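# Hand the bar to the other gripper, holding its red end

## Task

Transfer the bar from the gripper that holds it now to the other gripper, never setting it down along the way. At the end the receiving gripper must be the only one holding the bar, and it must grip the bar at its red end.

## Robot and tools

Robot: two arms, left_arm and right_arm, each ending in a two-finger parallel gripper. The fingers point along the gripper's own +z axis and close along its x axis. end_effector_position is the point midway between the finger pads; the fingertips extend 17.5 mm past it. A block about 10 cm long sticks out toward the gripper's -y side and rotates with it. Cameras: cam_high (672x504), cam_left_wrist and cam_right_wrist (both 672x504).

Frame: everything uses the scene frame. Origin is at table-top height, halfway between the nominal arm bases. +x points out over the table, +z up, and left_arm sits on the +y side (image left/right does not follow these names). Calibrated bases: left_arm at (+0.011, +0.607, 0) m, right_arm at (+0.007, -0.617, 0) m. Printed hand poses can be off by a few cm.

Row format (used by execute_actions and move): 18 numbers, each in [-1, 1], always covering both arms. Order: left dx, dy, dz, rx, ry, rz, left gripper position, force_limit, speed, then the same nine for the right arm. The first six numbers of an arm are an offset, not a pose. They are measured along scene axes from that arm's Hand target as it stood when the action or move began. 1.0 equals 0.6 m of travel or 180 degrees. rx, ry, rz form one rotation vector, turning about the Hand target's position. Sending an offset twice moves twice as far. Six zeros ask the arm to go back to its current Hand target. The gripper numbers are absolute commands, not offsets. position: +1 fully open (50 mm gap), about -0.65 pads touching, -1 to grip (close until the object stops them). force_limit: -1 about 20 N per pad, 0 about 102 N, +1 about 185 N. speed: -1 = 20 mm/s, 0 = 85, +1 = 150. Both start at +1. A 0 is a real command, so to keep a gripper unchanged resend its last three values. force_limit and speed only take effect when position changes by 0.01 or more.

execute_actions: actions is a list of actions; each action is a table of up to 15 rows, one per 1/30 s step, lasting 0.5 s; a short table repeats its final row. Every row counts from the start-of-action Hand target, not from the previous row. cameras: list of names, ["all"], or []; default is all cameras for an empty actions list, none otherwise. An empty actions list is a safe way to look.

move: target is one 18-number row or a list of up to 15 rows; all rows are offsets from the same starting Hand targets. The grippers follow straight lines, with no obstacle avoidance, lasting at least 0.5 s and at most 10 s. speed: m/s, 0.002 to 3.2, default 0.25 (rotation up to twice that in rad/s); one value or one per target. blend: corner rounding in m for a list, default 0 (stop at each target). stop_force: 4 to 120 N, ends an arm's path when its wrist sensor feels that much push against the motion; not reliable while the gripper rotates; omit it when pulling away from a contact. zero (with stop_force only): re-zero the sensor before moving, default true. blocking=false returns after 0.5 s while the move continues (not allowed with stop_force). The result adds a move: line: done, off_target, moving, held or fault, plus limits such as paced (pose clipped) or held (steps withheld).

wait: seconds 0 to 10; arms keep their last command. stop: brakes a running move; fingers keep moving. zoom_image: camera plus region [x0, y0, x1, y1] in pixels, at most 504 wide and high, from the latest image. zero_wrist_force: arm = left_arm or right_arm. finished_scene: scene number 1 or 2; irreversible, call only once the handover holds.

Results: Hand target is the last commanded pose (after clipping) that the next offsets build on; the gripper may rest a little short, and a further all-zero command re-requests it. Positions in m, quat_wxyz, velocities in m/s and rad/s. object_status: 0 moving, 1 stopped while opening, 2 stopped on something while closing (a grip), 3 reached the commanded opening or pads met (usually nothing held). Opening in mm is about (250 - position_measured) x 0.202. Wrist force and torque are in the gripper's own axes, zeroed at scene start. Joint velocities may just say within noise. MOTOR HOT appears at 70 °C; at 85 °C the arm brakes for 30 to 60 s.

Suggested order: look with cameras to find which gripper holds the bar and where the red end is; bring the free gripper, open, beside the red end and approach slowly; close with position -1 and confirm object_status 2; then open the original gripper and back it away; verify by images that only the new gripper holds the bar at the red end; then finish.

Avoid: dropping the bar or letting it leave the table (scene fails). Each step commands at most 32 degrees of rotation away from the measured orientation. Arms are stiff: commanding past a firm contact can trigger a force fault (about 150 N) or torque fault (wrist joints 49.6 N m, elbow 138, shoulder 303), each freezing the arm 10 s. Do not squeeze or strike the other arm's fingers; contact between the arms can end the scene. A clearance check may hold back commands that bring the arms too close. Keep paths away from an arm's own base. Fast moves overshoot and hit harder. Long holds and stretched poses heat motors.

Each tool is called as a command line: name --argument value for each argument, lists and objects as JSON in quotes; but a table of rows of numbers goes row by row, as --pt "numbers of a row", without its own name.

## Session

execute_actions --actions '[]'

Scene clock: 0.00 s.
left_arm: end_effector_position=(+0.4920, +0.1151, +0.2135) position_measured=132 object_status=3 end_effector_quat_wxyz=(-0.010, +0.000, +0.997, +0.072) | right_arm: end_effector_position=(+0.6358, -0.6376, +0.1905) position_measured=3 object_status=3 end_effector_quat_wxyz=(+0.000, +0.718, +0.696, +0.000)
Joint positions: left_arm=[-1.094 -1.439 1.942 -1.937 -1.52 -2.648] | right_arm=[3.422 -1.585 -2.144 -0.983 1.571 0.28]
Joint velocities: within noise
Joint torques (N m): no reading
Motor temperatures (°C): left_arm=[38 39 32 36 37 41] | right_arm=[38 35 34 41 47 39]
Wrist force (N): no reading
Wrist torque (N m): no reading
Wrist force, peak (N): no reading
Hand target: left_arm +0.4920, +0.1151, +0.2135; -0.010, +0.000, +0.997, +0.072 | right_arm +0.6358, -0.6376, +0.1905; +0.000, +0.718, +0.696, +0.000
Tool commands: left_gripper/position=-0.027451 left_gripper/force_limit=+1.0 left_gripper/speed=+1.0 right_gripper/position=+1.0 right_gripper/force_limit=+1.0 right_gripper/speed=+1.0

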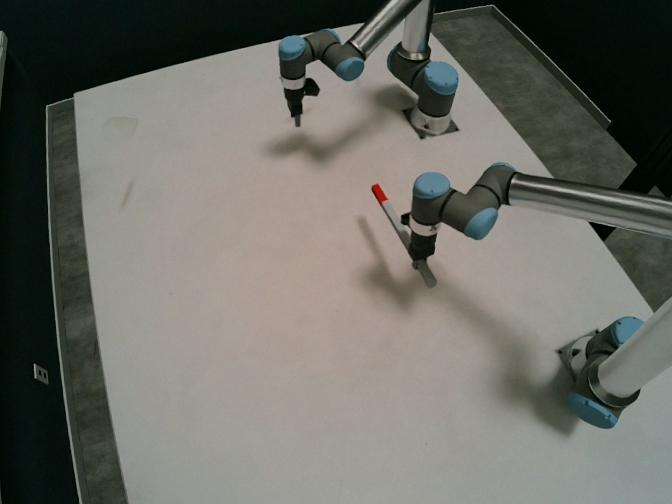

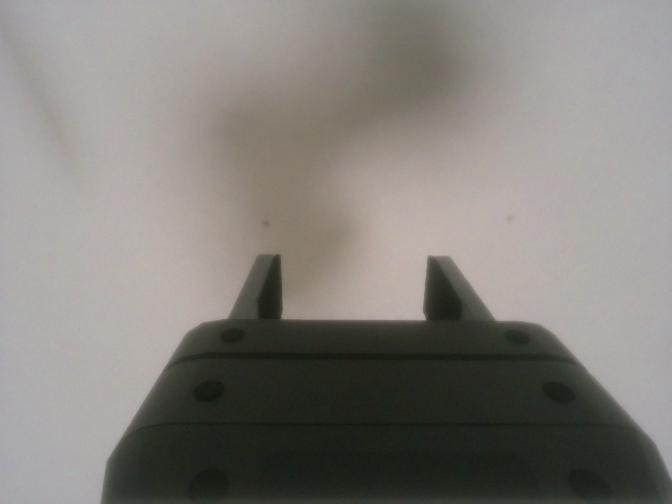

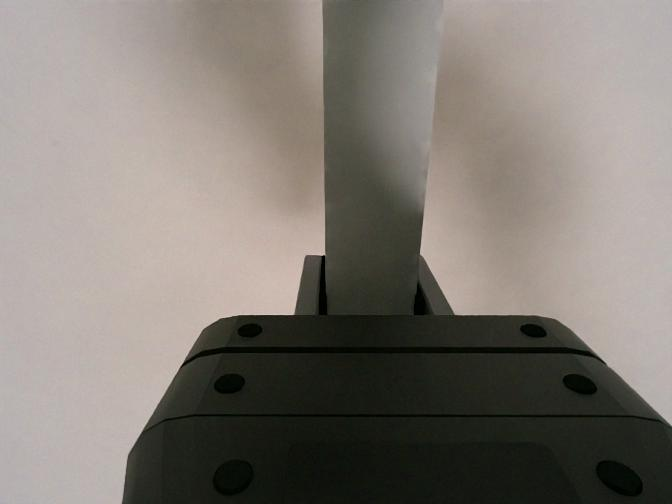

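zoom_image --camera "cam_high" --region '[340, 150, 500, 310]'

zoom_image --camera "cam_high" --region '[260, 20, 420, 140]'

Scaled by 3.150 from the camera's 672x504 image, which has a finer 960x720 frame.

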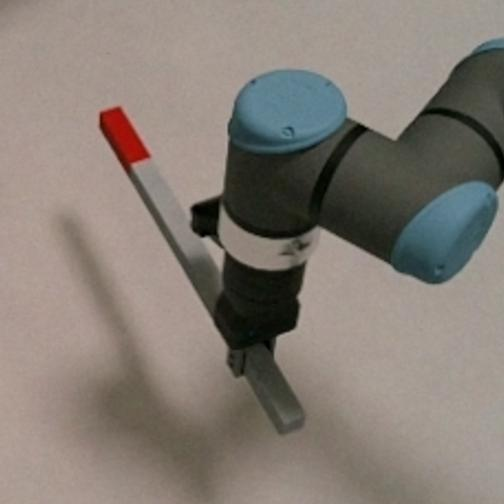

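Scaled by 3.150 from the camera's 672x504 image, which has a finer 960x720 frame.

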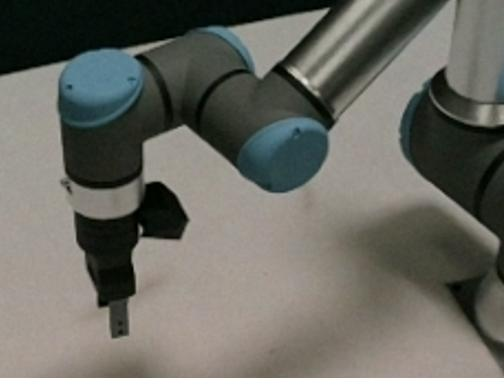

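move --target '[0,0,0,0,0,0,-0.027451,1,1,-0.24,0.69,0.40,0,0,0.5,1,1,1]' --speed 0.4 --cameras '["all"]'

zoom_image --camera "cam_high" --region '[320, 80, 480, 310]'

Scene clock: 3.27 s.
left_arm: end_effector_position=(+0.4920, +0.1151, +0.2135) position_measured=132 object_status=3 end_effector_quat_wxyz=(-0.010, +0.000, +0.997, +0.072) | right_arm: end_effector_position=(+0.4918, -0.2237, +0.4304) position_measured=3 object_status=3 end_effector_quat_wxyz=(+0.000, +0.016, +1.000, +0.000)
Joint positions: left_arm=[-1.094 -1.439 1.942 -1.937 -1.52 -2.648] | right_arm=[4.139 -1.428 -1.838 -1.447 1.571 -0.573]
Joint torques (N m): left_arm=[-1.93 -50.36 -45.6 -5.34 0.25 -0.63] | right_arm=[14.2 40.1 53.01 5.24 2.01 -1.82]
Wrist force (N): left_arm=[-0.1 0.3 -0.4] | right_arm=[-0.4 -0.2 0.2]
Wrist torque (N m): left_arm=[0.12 0.02 -0.01] | right_arm=[-0.03 0.12 -0.28]
Wrist force, peak (N): left_arm=[-0.2 0.2 -0.9] | right_arm=[-2.9 0.6 1.7]
Hand target: left_arm +0.4920, +0.1151, +0.2135; -0.010, +0.000, +0.997, +0.072 | right_arm +0.4918, -0.2236, +0.4305; +0.000, +0.016, +1.000, +0.000
Off the commanded pose: left_arm 0.000 m, 0 deg | right_arm 0.000 m, 0 deg.
move: done

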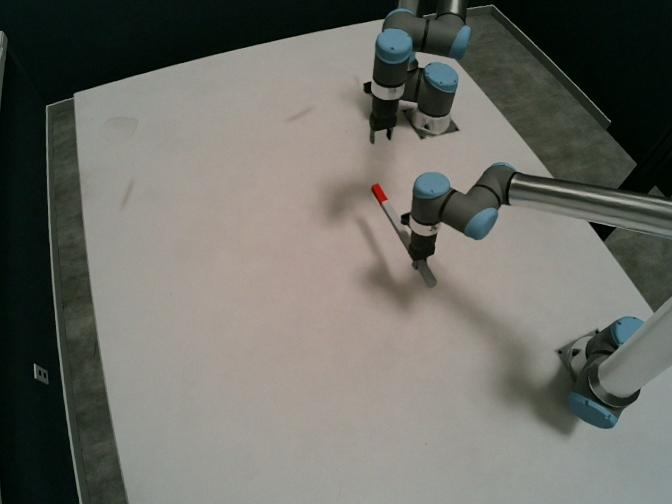

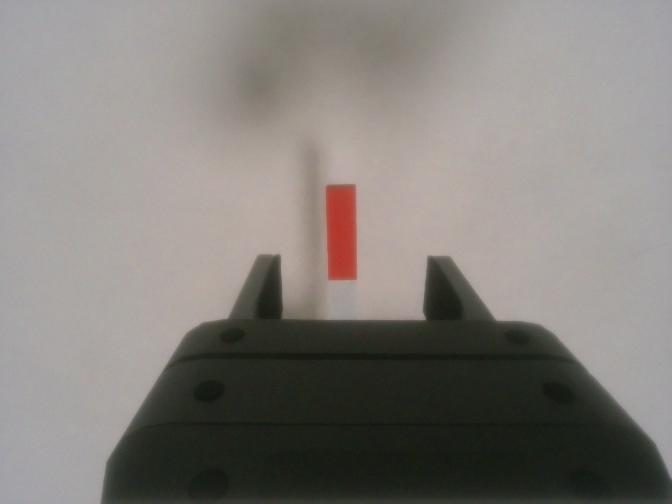

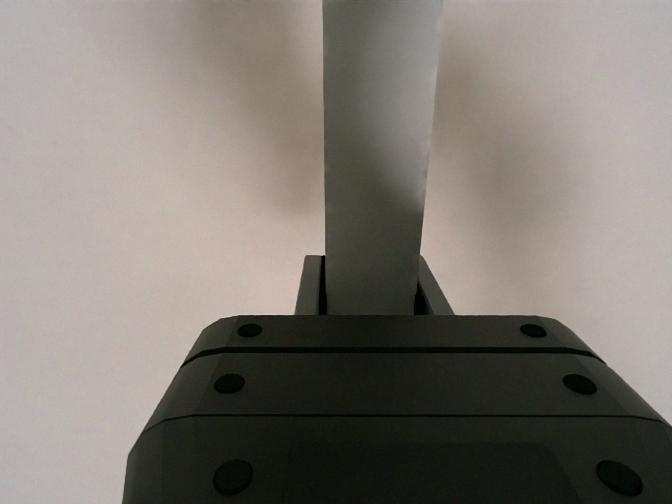

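Scaled by 2.191 from the camera's 672x504 image, which has a finer 960x720 frame.

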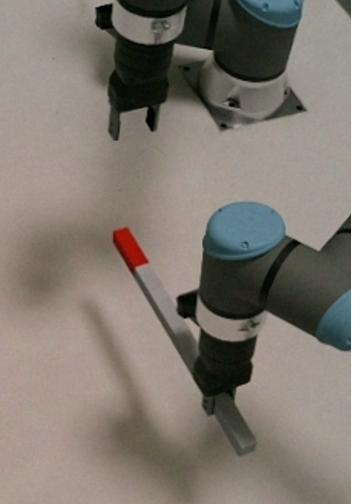

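move --target '[0,0,0,0,0,0,-0.027451,1,1,0,0,-0.2,0,0,0,1,1,1]' --cameras '["all"]'

zoom_image --camera "cam_high" --region '[320, 100, 480, 300]'

Scene clock: 4.50 s.
left_arm: end_effector_position=(+0.4920, +0.1151, +0.2135) position_measured=132 object_status=3 end_effector_quat_wxyz=(-0.010, +0.000, +0.997, +0.072) | right_arm: end_effector_position=(+0.4918, -0.2235, +0.3107) position_measured=3 object_status=3 end_effector_quat_wxyz=(+0.000, +0.016, +1.000, +0.000) end_effector_velocity=(+0.001, +0.001, +0.001) end_effector_angular_velocity=(+0.004, -0.003, +0.000)
Joint positions: left_arm=[-1.094 -1.439 1.942 -1.937 -1.52 -2.648] | right_arm=[4.139 -1.476 -2.012 -1.225 1.571 -0.574]
Joint velocities: left_arm=[within noise] | right_arm=[0 0 0 0.005 0 0]
Joint torques (N m): left_arm=[-1.72 -48.2 -45.74 -5.12 0.25 -0.59] | right_arm=[-3.07 33.32 36.43 6.74 -1.03 -0.1]
Wrist force (N): left_arm=[0.1 0.0 -0.3] | right_arm=[-0.2 -0.8 0.1]
Wrist torque (N m): left_arm=[0.08 -0.01 0.00] | right_arm=[-0.13 0.08 -0.25]
Wrist force, peak (N): left_arm=[0.1 0.7 -0.5] | right_arm=[-0.4 -1.1 4.3]
Hand target: left_arm +0.4920, +0.1151, +0.2135; -0.010, +0.000, +0.997, +0.072 | right_arm +0.4918, -0.2236, +0.3105; +0.000, +0.016, +1.000, +0.000
Off the commanded pose: left_arm 0.000 m, 0 deg | right_arm 0.000 m, 0 deg.
move: done

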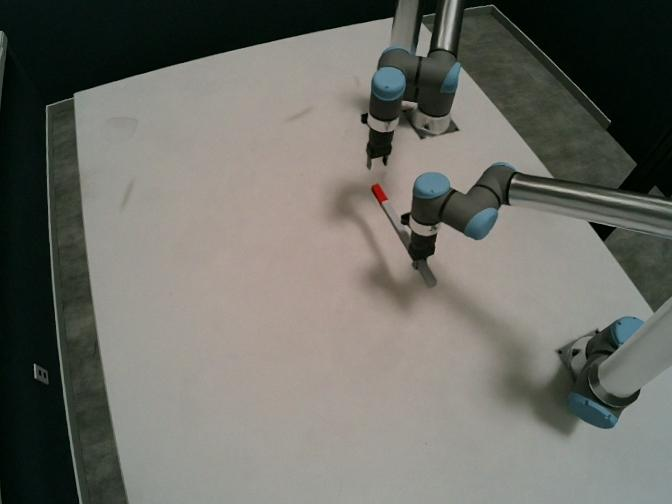

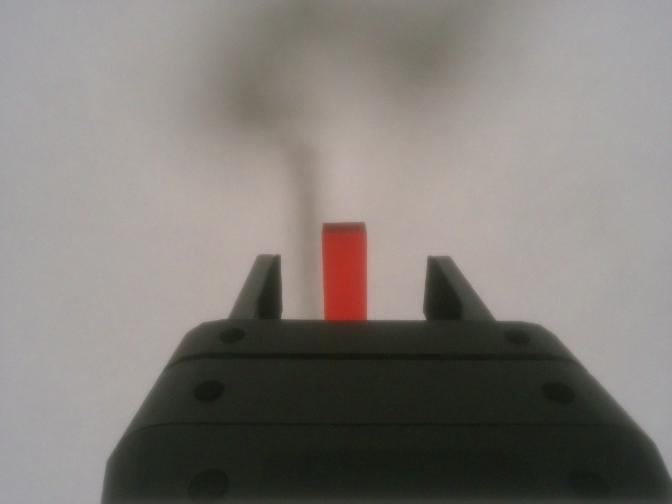

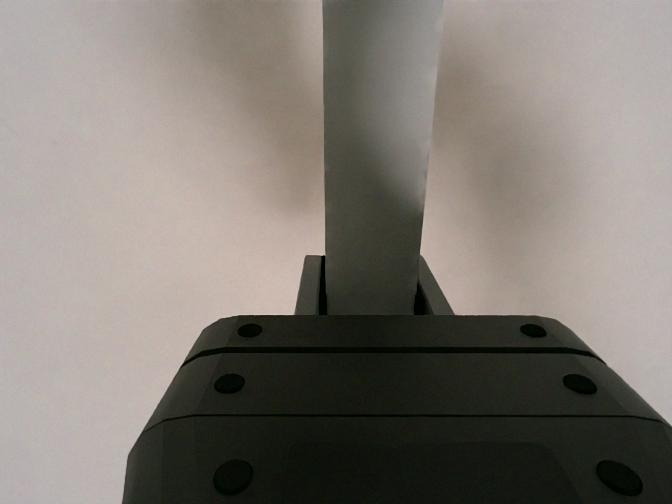

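Scaled by 2.520 from the camera's 672x504 image, which has a finer 960x720 frame.

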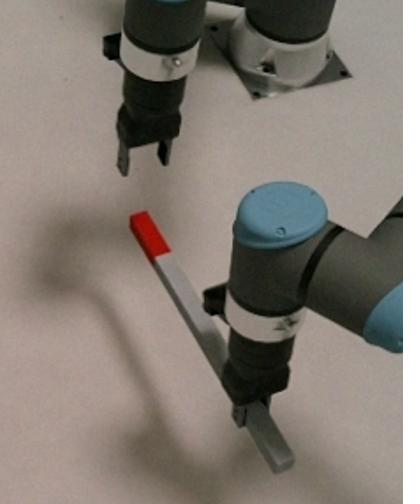

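move --pt "0 0 0 0 0 0 -0.027451 1 1 0 0.072 -0.06 0 0 0 1 1 1" --pt "0 0 0 0 0 0 -0.027451 1 1 0 0.072 -0.176 0 0 0 1 1 1" --speed '[0.2,0.1]' --stop_force 20 --cameras '["all"]'

zoom_image --camera "cam_high" --region '[330, 130, 450, 300]'

Scene clock: 7.23 s.
left_arm: end_effector_position=(+0.4920, +0.1151, +0.2135) position_measured=132 object_status=3 end_effector_quat_wxyz=(-0.010, +0.000, +0.997, +0.072) | right_arm: end_effector_position=(+0.4918, -0.1804, +0.2049) position_measured=3 object_status=3 end_effector_quat_wxyz=(+0.000, +0.016, +1.000, +0.000)
Joint positions: left_arm=[-1.094 -1.439 1.942 -1.937 -1.52 -2.648] | right_arm=[4.178 -1.609 -2.089 -1.014 1.571 -0.535]
Joint torques (N m): left_arm=[-2.66 -48.79 -45.92 -5.35 1.02 -1.49] | right_arm=[8.95 46.38 51.96 7.01 -0.95 0.01]
Wrist force (N): left_arm=[0.4 0.0 -0.4] | right_arm=[-0.6 -0.3 0.4]
Wrist torque (N m): left_arm=[0.07 -0.07 0.00] | right_arm=[-0.06 0.12 0.00]
Wrist force, peak (N): left_arm=[-0.1 0.0 -1.0] | right_arm=[-0.8 -3.4 -2.1]
Hand target: left_arm +0.4920, +0.1151, +0.2135; -0.010, +0.000, +0.997, +0.072 | right_arm +0.4918, -0.1804, +0.2049; +0.000, +0.016, +1.000, +0.000
Off the commanded pose: left_arm 0.000 m, 0 deg | right_arm 0.000 m, 0 deg.
move: done

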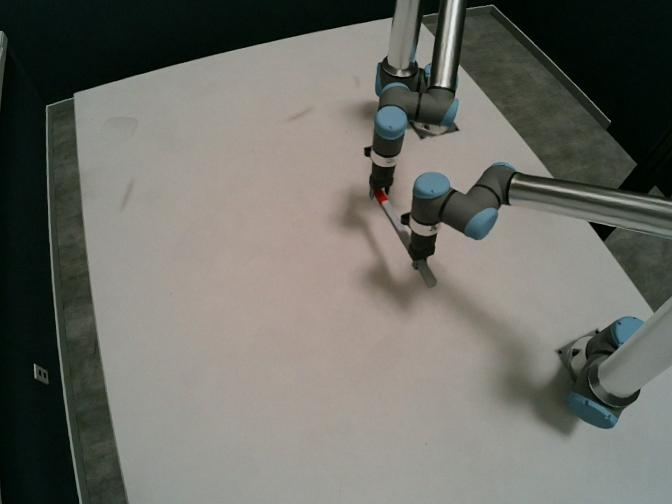

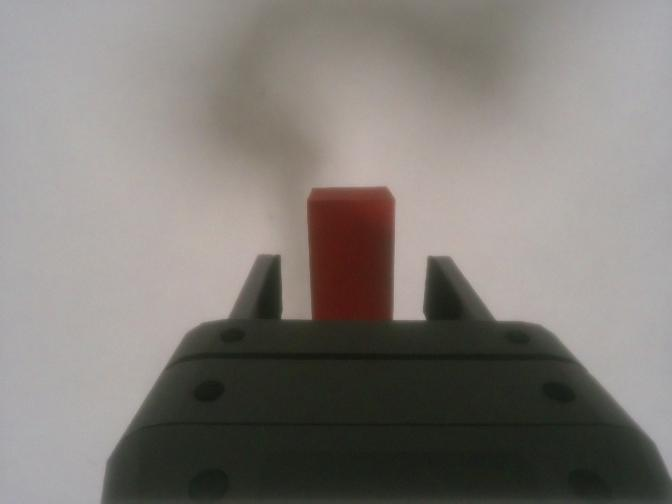

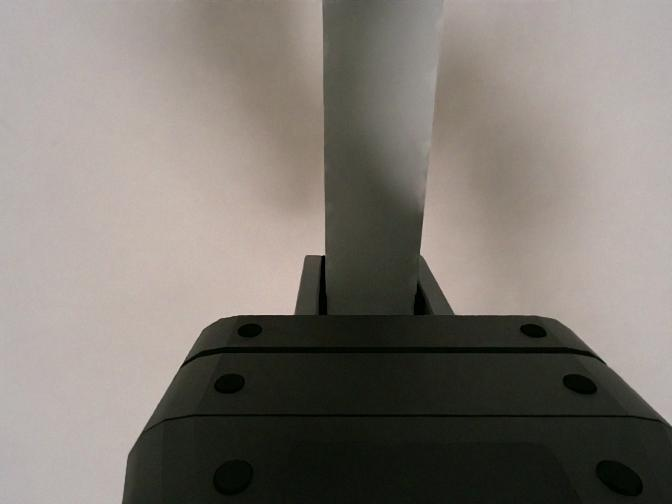

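Scaled by 2.965 from the camera's 672x504 image, which has a finer 960x720 frame.

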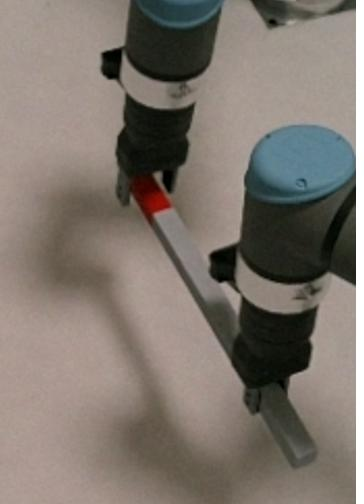

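move --pt "0 0 0 0 0 0 -0.027451 1 1 0 0 -0.01 0 0 0 1 1 1" --pt "0 0 0 0 0 0 -0.027451 1 1 0 0 -0.01 0 0 0 -1 1 -1" --speed 0.1 --cameras '["cam_left_wrist"]'

Scene clock: 9.57 s.
left_arm: end_effector_position=(+0.4920, +0.1151, +0.2135) position_measured=132 object_status=3 end_effector_quat_wxyz=(-0.010, +0.000, +0.997, +0.072) | right_arm: end_effector_position=(+0.4918, -0.1804, +0.1989) position_measured=132 object_status=2 end_effector_quat_wxyz=(+0.000, +0.016, +1.000, +0.000)
Joint positions: left_arm=[-1.094 -1.439 1.942 -1.937 -1.52 -2.648] | right_arm=[4.178 -1.615 -2.095 -1.002 1.571 -0.535]
Joint torques (N m): left_arm=[-4.47 -46.08 -46.72 -5.02 1.09 -1.36] | right_arm=[9.87 55.98 51.38 4.15 -1.59 1.57]
Wrist force (N): left_arm=[-3.0 -0.2 -1.3] | right_arm=[3.1 -0.4 0.4]
Wrist torque (N m): left_arm=[0.10 -1.08 0.62] | right_arm=[0.00 0.93 -1.78]
Wrist force, peak (N): left_arm=[-3.8 -0.2 0.0] | right_arm=[3.2 0.0 1.6]
Hand target: left_arm +0.4920, +0.1151, +0.2135; -0.010, +0.000, +0.997, +0.072 | right_arm +0.4918, -0.1804, +0.1989; +0.000, +0.016, +1.000, +0.000
Off the commanded pose: left_arm 0.000 m, 0 deg | right_arm 0.000 m, 0 deg.
move: done
Images, in order (width x height): cam_left_wrist 672x504.

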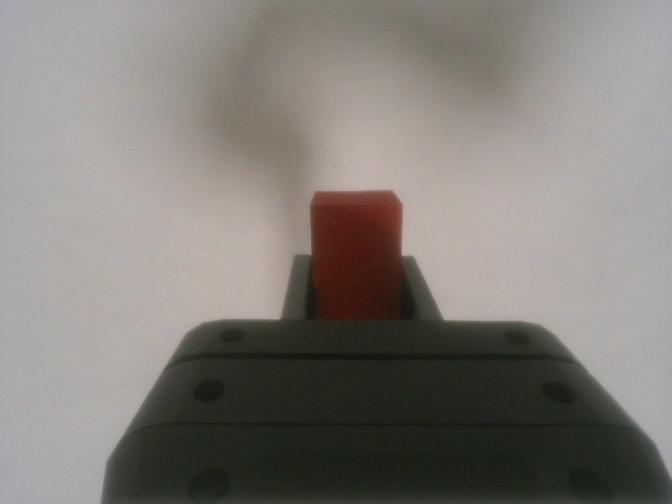

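Gripped. Open the left and retreat.

move --pt "0 0 0 0 0 0 1 1 -1 0 0 0 0 0 0 -1 1 -1" --pt "0 -0.036 0.247 0 0 0 1 1 -1 0 0 0 0 0 0 -1 1 -1" --speed 0.2 --cameras '["cam_high","cam_left_wrist"]'

Scene clock: 12.37 s.
left_arm: end_effector_position=(+0.4920, +0.0935, +0.3616) position_measured=3 object_status=3 end_effector_quat_wxyz=(-0.010, +0.000, +0.997, +0.072) | right_arm: end_effector_position=(+0.4918, -0.1804, +0.1990) position_measured=132 object_status=2 end_effector_quat_wxyz=(+0.000, +0.016, +1.000, +0.000)
Joint positions: left_arm=[-1.108 -1.503 1.734 -1.665 -1.522 -2.663] | right_arm=[4.178 -1.615 -2.095 -1.002 1.571 -0.535]
Joint torques (N m): left_arm=[13.47 -37.24 -57.98 -3.03 -3.02 1.52] | right_arm=[0.11 58.42 44.87 7.57 0.02 3.18]
Wrist force (N): left_arm=[0.4 0.3 -2.7] | right_arm=[0.2 0.2 2.5]
Wrist torque (N m): left_arm=[0.31 -0.05 0.05] | right_arm=[0.39 -0.02 0.01]
Wrist force, peak (N): left_arm=[0.3 0.5 -6.1] | right_arm=[4.9 0.7 2.8]
Hand target: left_arm +0.4920, +0.0935, +0.3617; -0.010, +0.000, +0.997, +0.072 | right_arm +0.4918, -0.1804, +0.1989; +0.000, +0.016, +1.000, +0.000
Off the commanded pose: left_arm 0.000 m, 0 deg | right_arm 0.000 m, 0 deg.
move: done
Images, in order (width x height): cam_high 672x504, cam_left_wrist 672x504.

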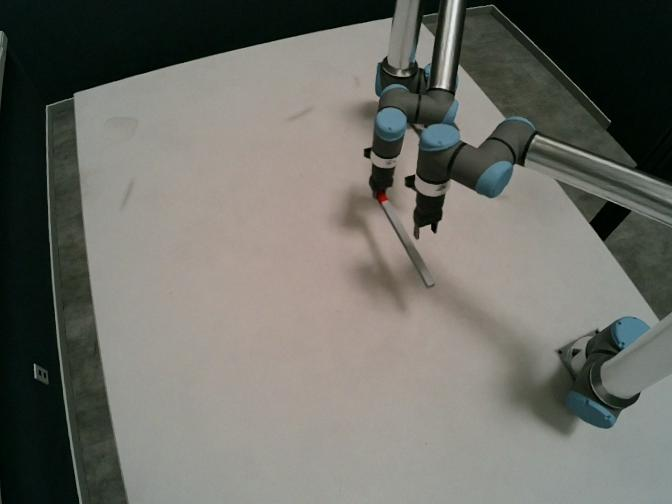

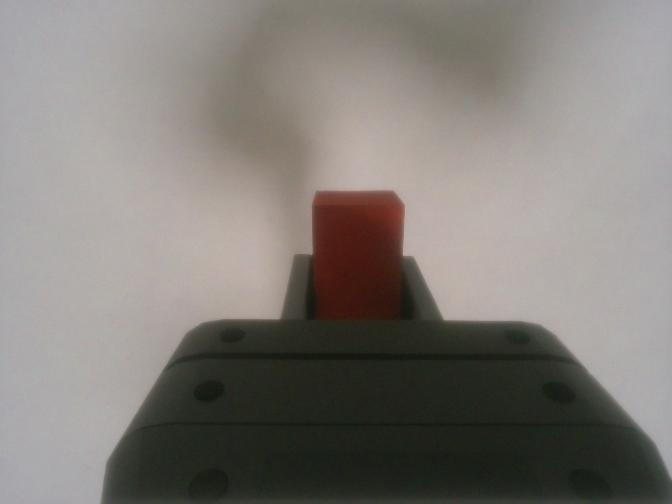

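finished_scene --scene 1

The scene is finished: the task was done.


## Next scene

The same job, from a new start.

execute_actions --actions '[]'

zoom_image --camera "cam_high" --region '[260, 80, 500, 320]'

Scene clock: 0.00 s.
left_arm: end_effector_position=(+0.5072, +0.0913, +0.1997) position_measured=132 object_status=3 end_effector_quat_wxyz=(-0.048, +0.134, +0.982, +0.127) | right_arm: end_effector_position=(+0.6358, -0.6376, +0.1905) position_measured=3 object_status=3 end_effector_quat_wxyz=(+0.000, +0.718, +0.696, +0.000)
Joint positions: left_arm=[-1.099 -1.335 1.827 -1.801 -1.501 -2.389] | right_arm=[3.422 -1.585 -2.144 -0.983 1.571 0.28]
Joint velocities: within noise
Joint torques (N m): no reading
Motor temperatures (°C): left_arm=[37 38 31 35 37 40] | right_arm=[37 34 33 40 46 37]
Wrist force (N): no reading
Wrist torque (N m): no reading
Wrist force, peak (N): no reading
Hand target: left_arm +0.5072, +0.0913, +0.1997; -0.048, +0.134, +0.982, +0.127 | right_arm +0.6358, -0.6376, +0.1905; +0.000, +0.718, +0.696, +0.000
Tool commands: left_gripper/position=-0.027451 left_gripper/force_limit=+1.0 left_gripper/speed=+1.0 right_gripper/position=+1.0 right_gripper/force_limit=+1.0 right_gripper/speed=+1.0

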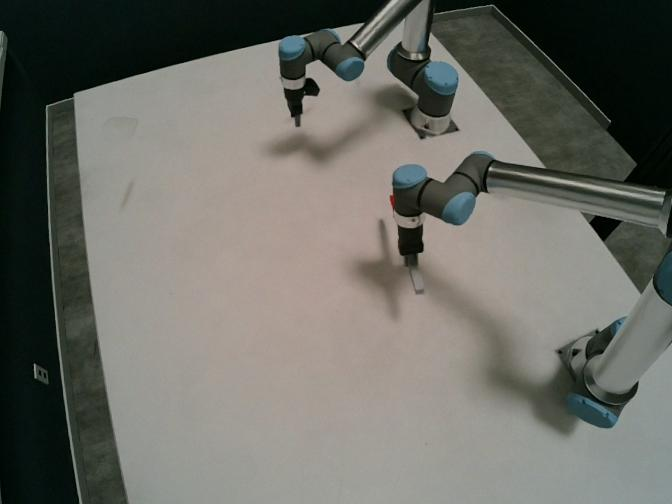

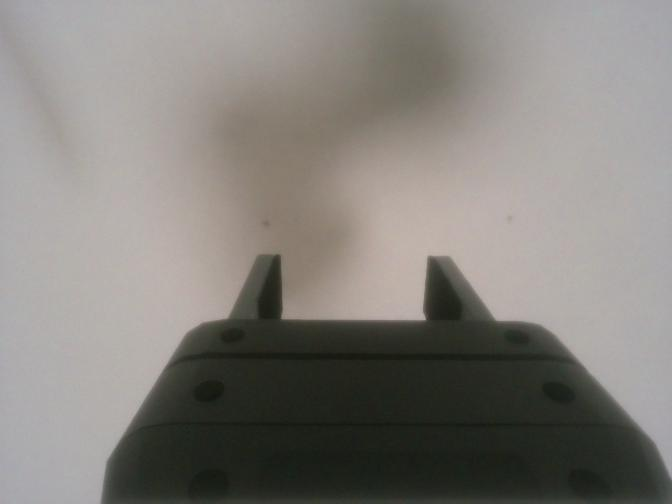

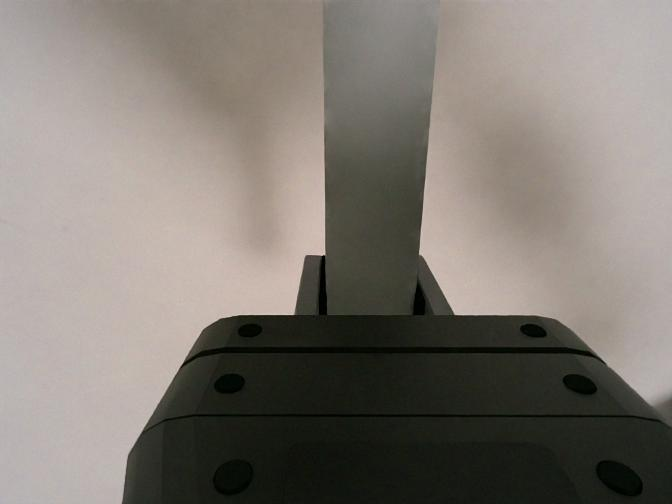

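Scaled by 2.100 from the camera's 672x504 image, which has a finer 960x720 frame.

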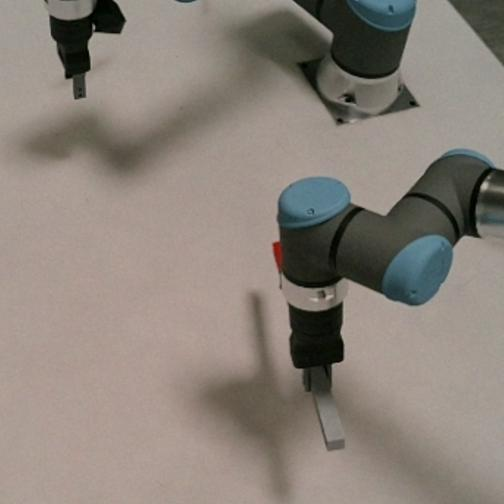

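move --target '[0,0,0,0,0,0,-0.027451,1,1,-0.348,0.64,0.2,0,0,0.422,1,1,1]' --speed 0.4 --cameras '["all"]'

zoom_image --camera "cam_high" --region '[330, 130, 450, 300]'

Scene clock: 2.40 s.
left_arm: end_effector_position=(+0.5072, +0.0913, +0.1997) position_measured=132 object_status=3 end_effector_quat_wxyz=(-0.048, +0.134, +0.982, +0.127) | right_arm: end_effector_position=(+0.4271, -0.2537, +0.3105) position_measured=3 object_status=3 end_effector_quat_wxyz=(+0.000, +0.138, +0.990, +0.000)
Joint positions: left_arm=[-1.099 -1.335 1.827 -1.801 -1.501 -2.389] | right_arm=[4.206 -1.35 -2.116 -1.247 1.571 -0.261]
Joint torques (N m): left_arm=[0.36 -62.85 -42.16 -4.73 0.14 -0.01] | right_arm=[16.19 36.47 39.01 6.72 -2.62 -0.98]
Wrist force (N): left_arm=[0.1 -0.4 -0.2] | right_arm=[0.0 0.1 0.3]
Wrist torque (N m): left_arm=[-0.06 -0.02 0.00] | right_arm=[0.00 0.03 -0.04]
Wrist force, peak (N): left_arm=[-0.4 -0.9 0.5] | right_arm=[2.4 2.4 -0.6]
Hand target: left_arm +0.5072, +0.0913, +0.1997; -0.048, +0.134, +0.982, +0.127 | right_arm +0.4270, -0.2536, +0.3105; +0.000, +0.138, +0.990, +0.000
Off the commanded pose: left_arm 0.000 m, 0 deg | right_arm 0.000 m, 0 deg.
move: done

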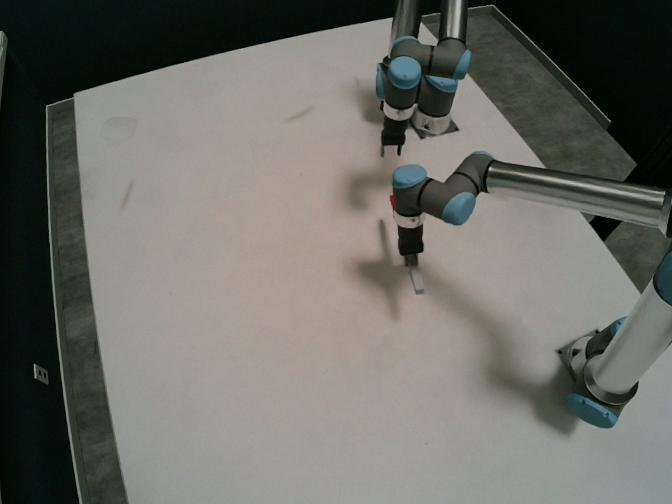

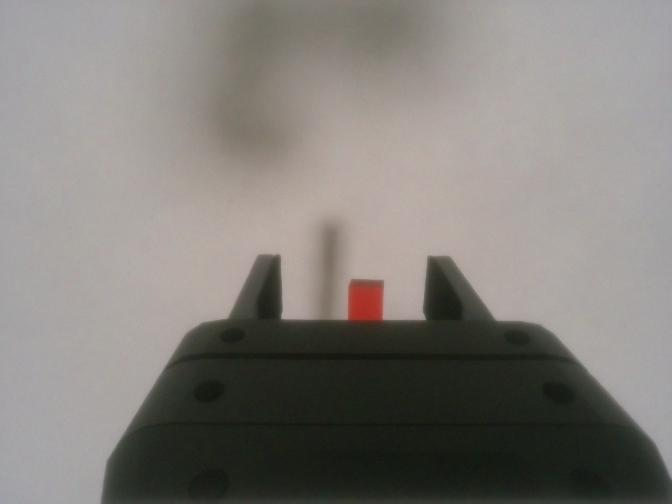

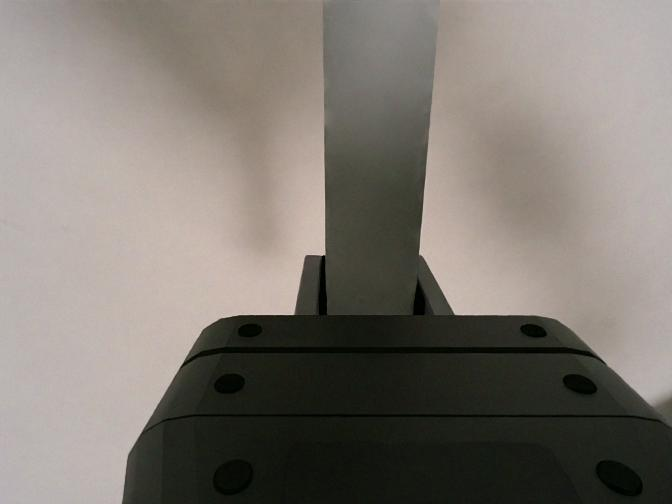

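Scaled by 2.965 from the camera's 672x504 image, which has a finer 960x720 frame.

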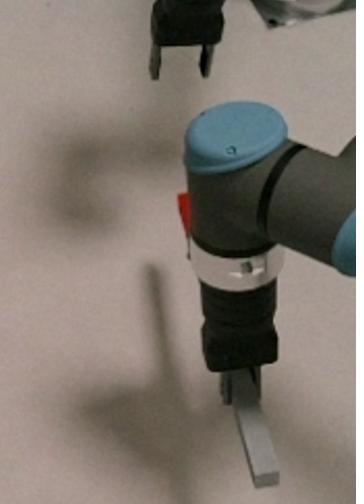

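move --target '[0,0,0,0,0,0,-0.027451,1,1,0.037,0.126,-0.1,0.084,0.019,0.002,1,1,1]' --cameras '["cam_high","cam_left_wrist"]'

Scene clock: 3.70 s.
left_arm: end_effector_position=(+0.5072, +0.0913, +0.1997) position_measured=132 object_status=3 end_effector_quat_wxyz=(-0.048, +0.134, +0.982, +0.127) | right_arm: end_effector_position=(+0.4492, -0.1781, +0.2505) position_measured=3 object_status=3 end_effector_quat_wxyz=(-0.048, +0.134, +0.982, +0.126)
Joint positions: left_arm=[-1.099 -1.335 1.827 -1.801 -1.501 -2.389] | right_arm=[4.147 -1.486 -2.182 -0.858 1.768 -0.309]
Joint torques (N m): left_arm=[-1 -61.01 -41.21 -5.65 0.77 -0.1] | right_arm=[9.54 27.49 53.91 7.87 2.21 3.52]
Wrist force (N): left_arm=[-0.1 0.0 -0.3] | right_arm=[-0.5 -0.2 0.4]
Wrist torque (N m): left_arm=[0.01 0.03 0.00] | right_arm=[-0.07 0.10 0.16]
Wrist force, peak (N): left_arm=[-0.4 -0.9 -0.5] | right_arm=[-1.5 0.6 2.6]
Hand target: left_arm +0.5072, +0.0913, +0.1997; -0.048, +0.134, +0.982, +0.127 | right_arm +0.4492, -0.1780, +0.2505; -0.048, +0.134, +0.982, +0.126
Off the commanded pose: left_arm 0.000 m, 0 deg | right_arm 0.000 m, 0 deg.
move: done
Images, in order (width x height): cam_high 672x504, cam_left_wrist 672x504.

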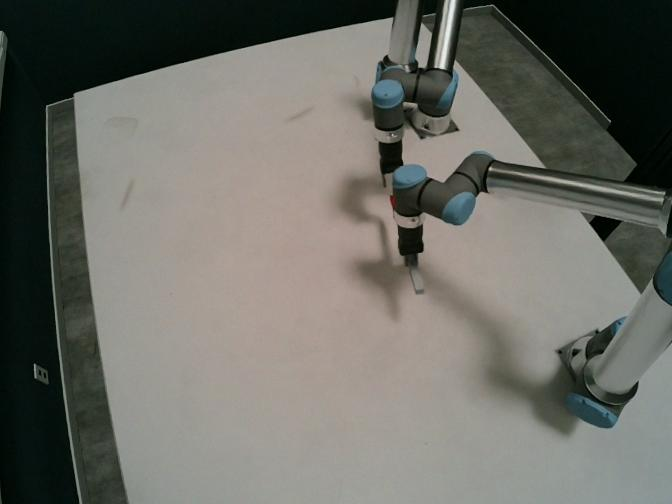

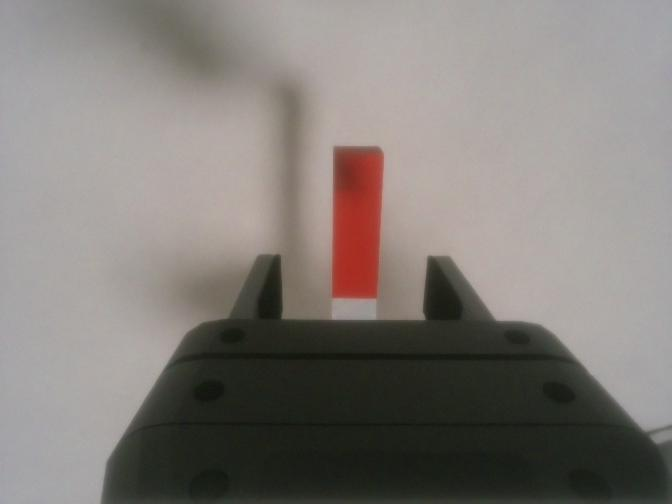

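move --target '[0,0,0,0,0,0,-0.027451,1,1,-0.0133,0.055,-0.155,0,0,0,1,1,1]' --speed 0.12 --stop_force 20 --cameras '["cam_high","cam_left_wrist"]'

Scene clock: 5.73 s.
left_arm: end_effector_position=(+0.5072, +0.0913, +0.1997) position_measured=132 object_status=3 end_effector_quat_wxyz=(-0.048, +0.134, +0.982, +0.127) | right_arm: end_effector_position=(+0.4412, -0.1450, +0.1576) position_measured=3 object_status=3 end_effector_quat_wxyz=(-0.048, +0.134, +0.982, +0.126)
Joint positions: left_arm=[-1.099 -1.335 1.827 -1.801 -1.501 -2.389] | right_arm=[4.19 -1.625 -2.249 -0.643 1.76 -0.265]
Joint torques (N m): left_arm=[-0.6 -60.04 -38.6 -5.55 0.85 -0.72] | right_arm=[-7.98 34.79 48.16 7.54 1.64 -2.2]
Wrist force (N): left_arm=[-0.6 -0.4 -0.3] | right_arm=[-0.7 -0.2 0.3]
Wrist torque (N m): left_arm=[-0.06 0.10 0.00] | right_arm=[-0.06 0.14 0.00]
Wrist force, peak (N): left_arm=[-0.3 -0.9 -0.1] | right_arm=[-0.5 -0.1 -2.6]
Hand target: left_arm +0.5072, +0.0913, +0.1997; -0.048, +0.134, +0.982, +0.127 | right_arm +0.4412, -0.1450, +0.1575; -0.048, +0.134, +0.982, +0.126
Off the commanded pose: left_arm 0.000 m, 0 deg | right_arm 0.000 m, 0 deg.
move: done
Images, in order (width x height): cam_high 672x504, cam_left_wrist 672x504.

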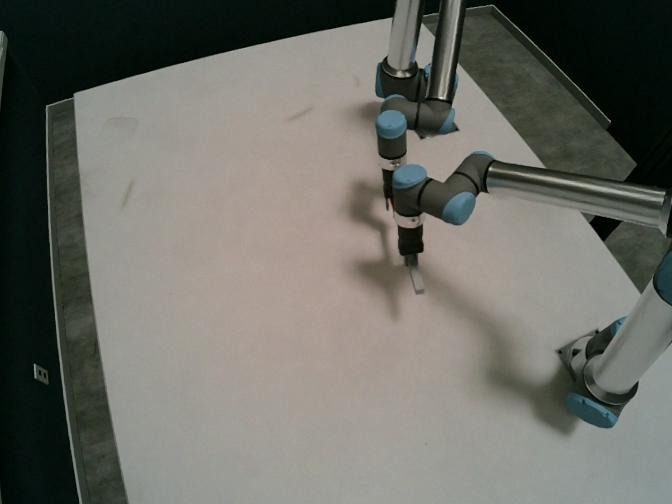

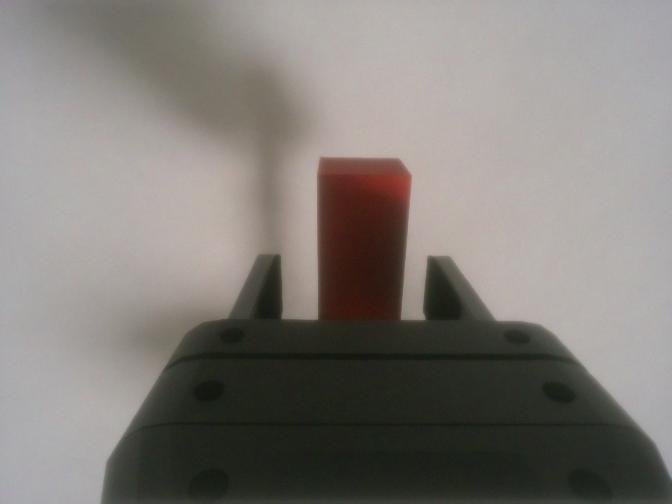

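move --pt "0 0 0 0 0 0 -0.027451 1 1 -0.0045 0.0037 -0.01 0 0 0 1 1 1" --pt "0 0 0 0 0 0 -0.027451 1 1 -0.0045 0.0037 -0.01 0 0 0 -1 1 -1" --speed 0.1 --cameras '["cam_left_wrist"]'

Scene clock: 8.07 s.
left_arm: end_effector_position=(+0.5072, +0.0913, +0.1997) position_measured=132 object_status=3 end_effector_quat_wxyz=(-0.048, +0.134, +0.982, +0.127) | right_arm: end_effector_position=(+0.4385, -0.1428, +0.1516) position_measured=132 object_status=2 end_effector_quat_wxyz=(-0.048, +0.134, +0.982, +0.126)
Joint positions: left_arm=[-1.099 -1.335 1.827 -1.801 -1.501 -2.389] | right_arm=[4.196 -1.633 -2.255 -0.628 1.759 -0.259]
Joint torques (N m): left_arm=[-0.29 -60.53 -38.76 -6.08 1.47 -0.83] | right_arm=[-6.76 55.16 46.02 4.1 0.76 -2.06]
Wrist force (N): left_arm=[5.1 0.5 0.0] | right_arm=[-5.7 -0.6 0.5]
Wrist torque (N m): left_arm=[0.03 -0.33 0.93] | right_arm=[-0.03 0.40 0.33]
Wrist force, peak (N): left_arm=[5.6 0.2 -0.2] | right_arm=[-6.0 -0.7 0.6]
Hand target: left_arm +0.5072, +0.0913, +0.1997; -0.048, +0.134, +0.982, +0.127 | right_arm +0.4385, -0.1428, +0.1515; -0.048, +0.134, +0.982, +0.126
Off the commanded pose: left_arm 0.000 m, 0 deg | right_arm 0.000 m, 0 deg.
move: done
Images, in order (width x height): cam_left_wrist 672x504.

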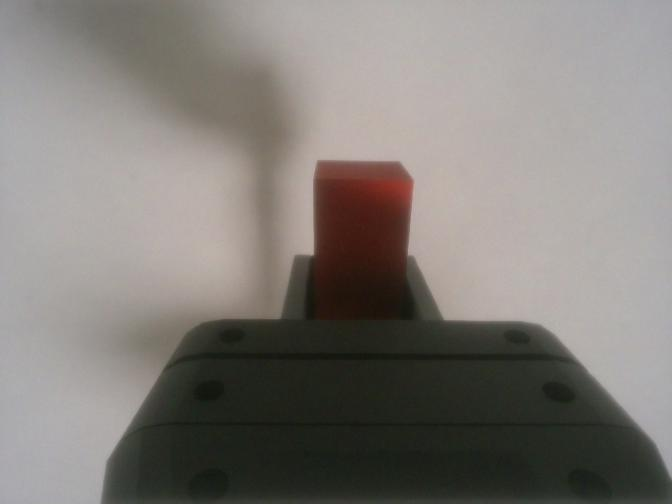

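move --pt "0 0 0 0 0 0 1 1 -1 0 0 0 0 0 0 -1 1 -1" --pt "0.015 -0.065 0.241 0 0 0 1 1 -1 0 0 0 0 0 0 -1 1 -1" --speed 0.2 --cameras '["cam_high","cam_left_wrist"]'

Scene clock: 10.87 s.
left_arm: end_effector_position=(+0.5161, +0.0523, +0.3442) position_measured=3 object_status=3 end_effector_quat_wxyz=(-0.048, +0.134, +0.982, +0.127) | right_arm: end_effector_position=(+0.4385, -0.1428, +0.1516) position_measured=132 object_status=2 end_effector_quat_wxyz=(-0.048, +0.134, +0.982, +0.126)
Joint positions: left_arm=[-1.112 -1.363 1.591 -1.536 -1.504 -2.402] | right_arm=[4.196 -1.633 -2.255 -0.628 1.759 -0.259]
Joint torques (N m): left_arm=[12.07 -47.16 -55.84 -3.02 -2.59 1.72] | right_arm=[8.46 51.3 32.57 6.56 2.67 -2]
Wrist force (N): left_arm=[0.3 0.1 -1.7] | right_arm=[-0.6 -0.5 2.4]
Wrist torque (N m): left_arm=[0.10 0.00 0.10] | right_arm=[0.32 0.09 -0.05]
Wrist force, peak (N): left_arm=[0.3 0.4 -6.4] | right_arm=[-5.8 -0.7 0.4]
Hand target: left_arm +0.5162, +0.0523, +0.3443; -0.048, +0.134, +0.982, +0.127 | right_arm +0.4385, -0.1428, +0.1515; -0.048, +0.134, +0.982, +0.126
Off the commanded pose: left_arm 0.000 m, 0 deg | right_arm 0.000 m, 0 deg.
move: done
Images, in order (width x height): cam_high 672x504, cam_left_wrist 672x504.

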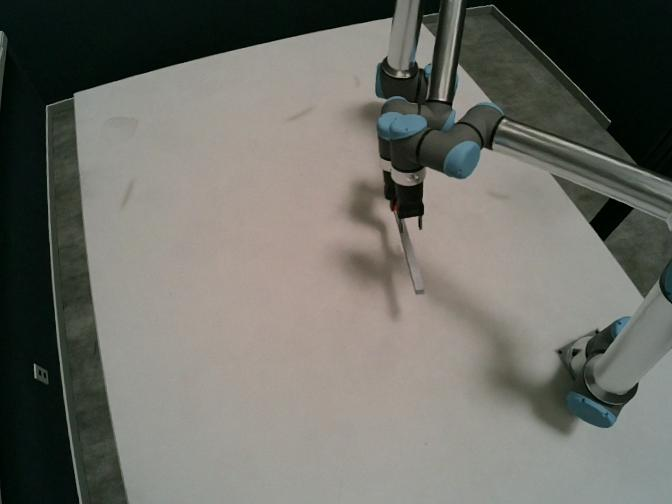

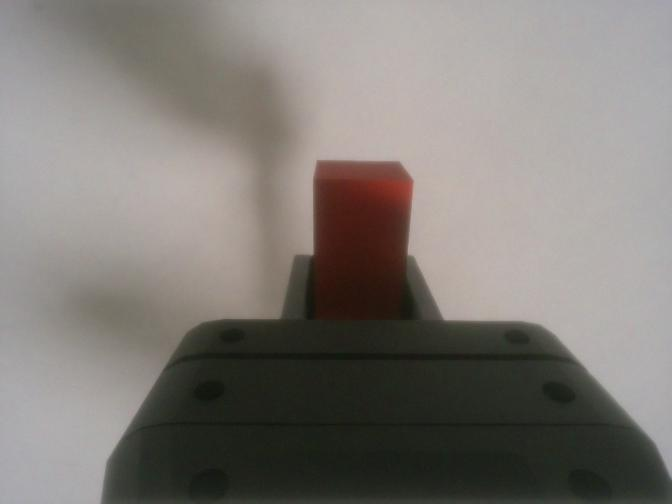

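finished_scene --scene 2

The scene is finished: the task was done.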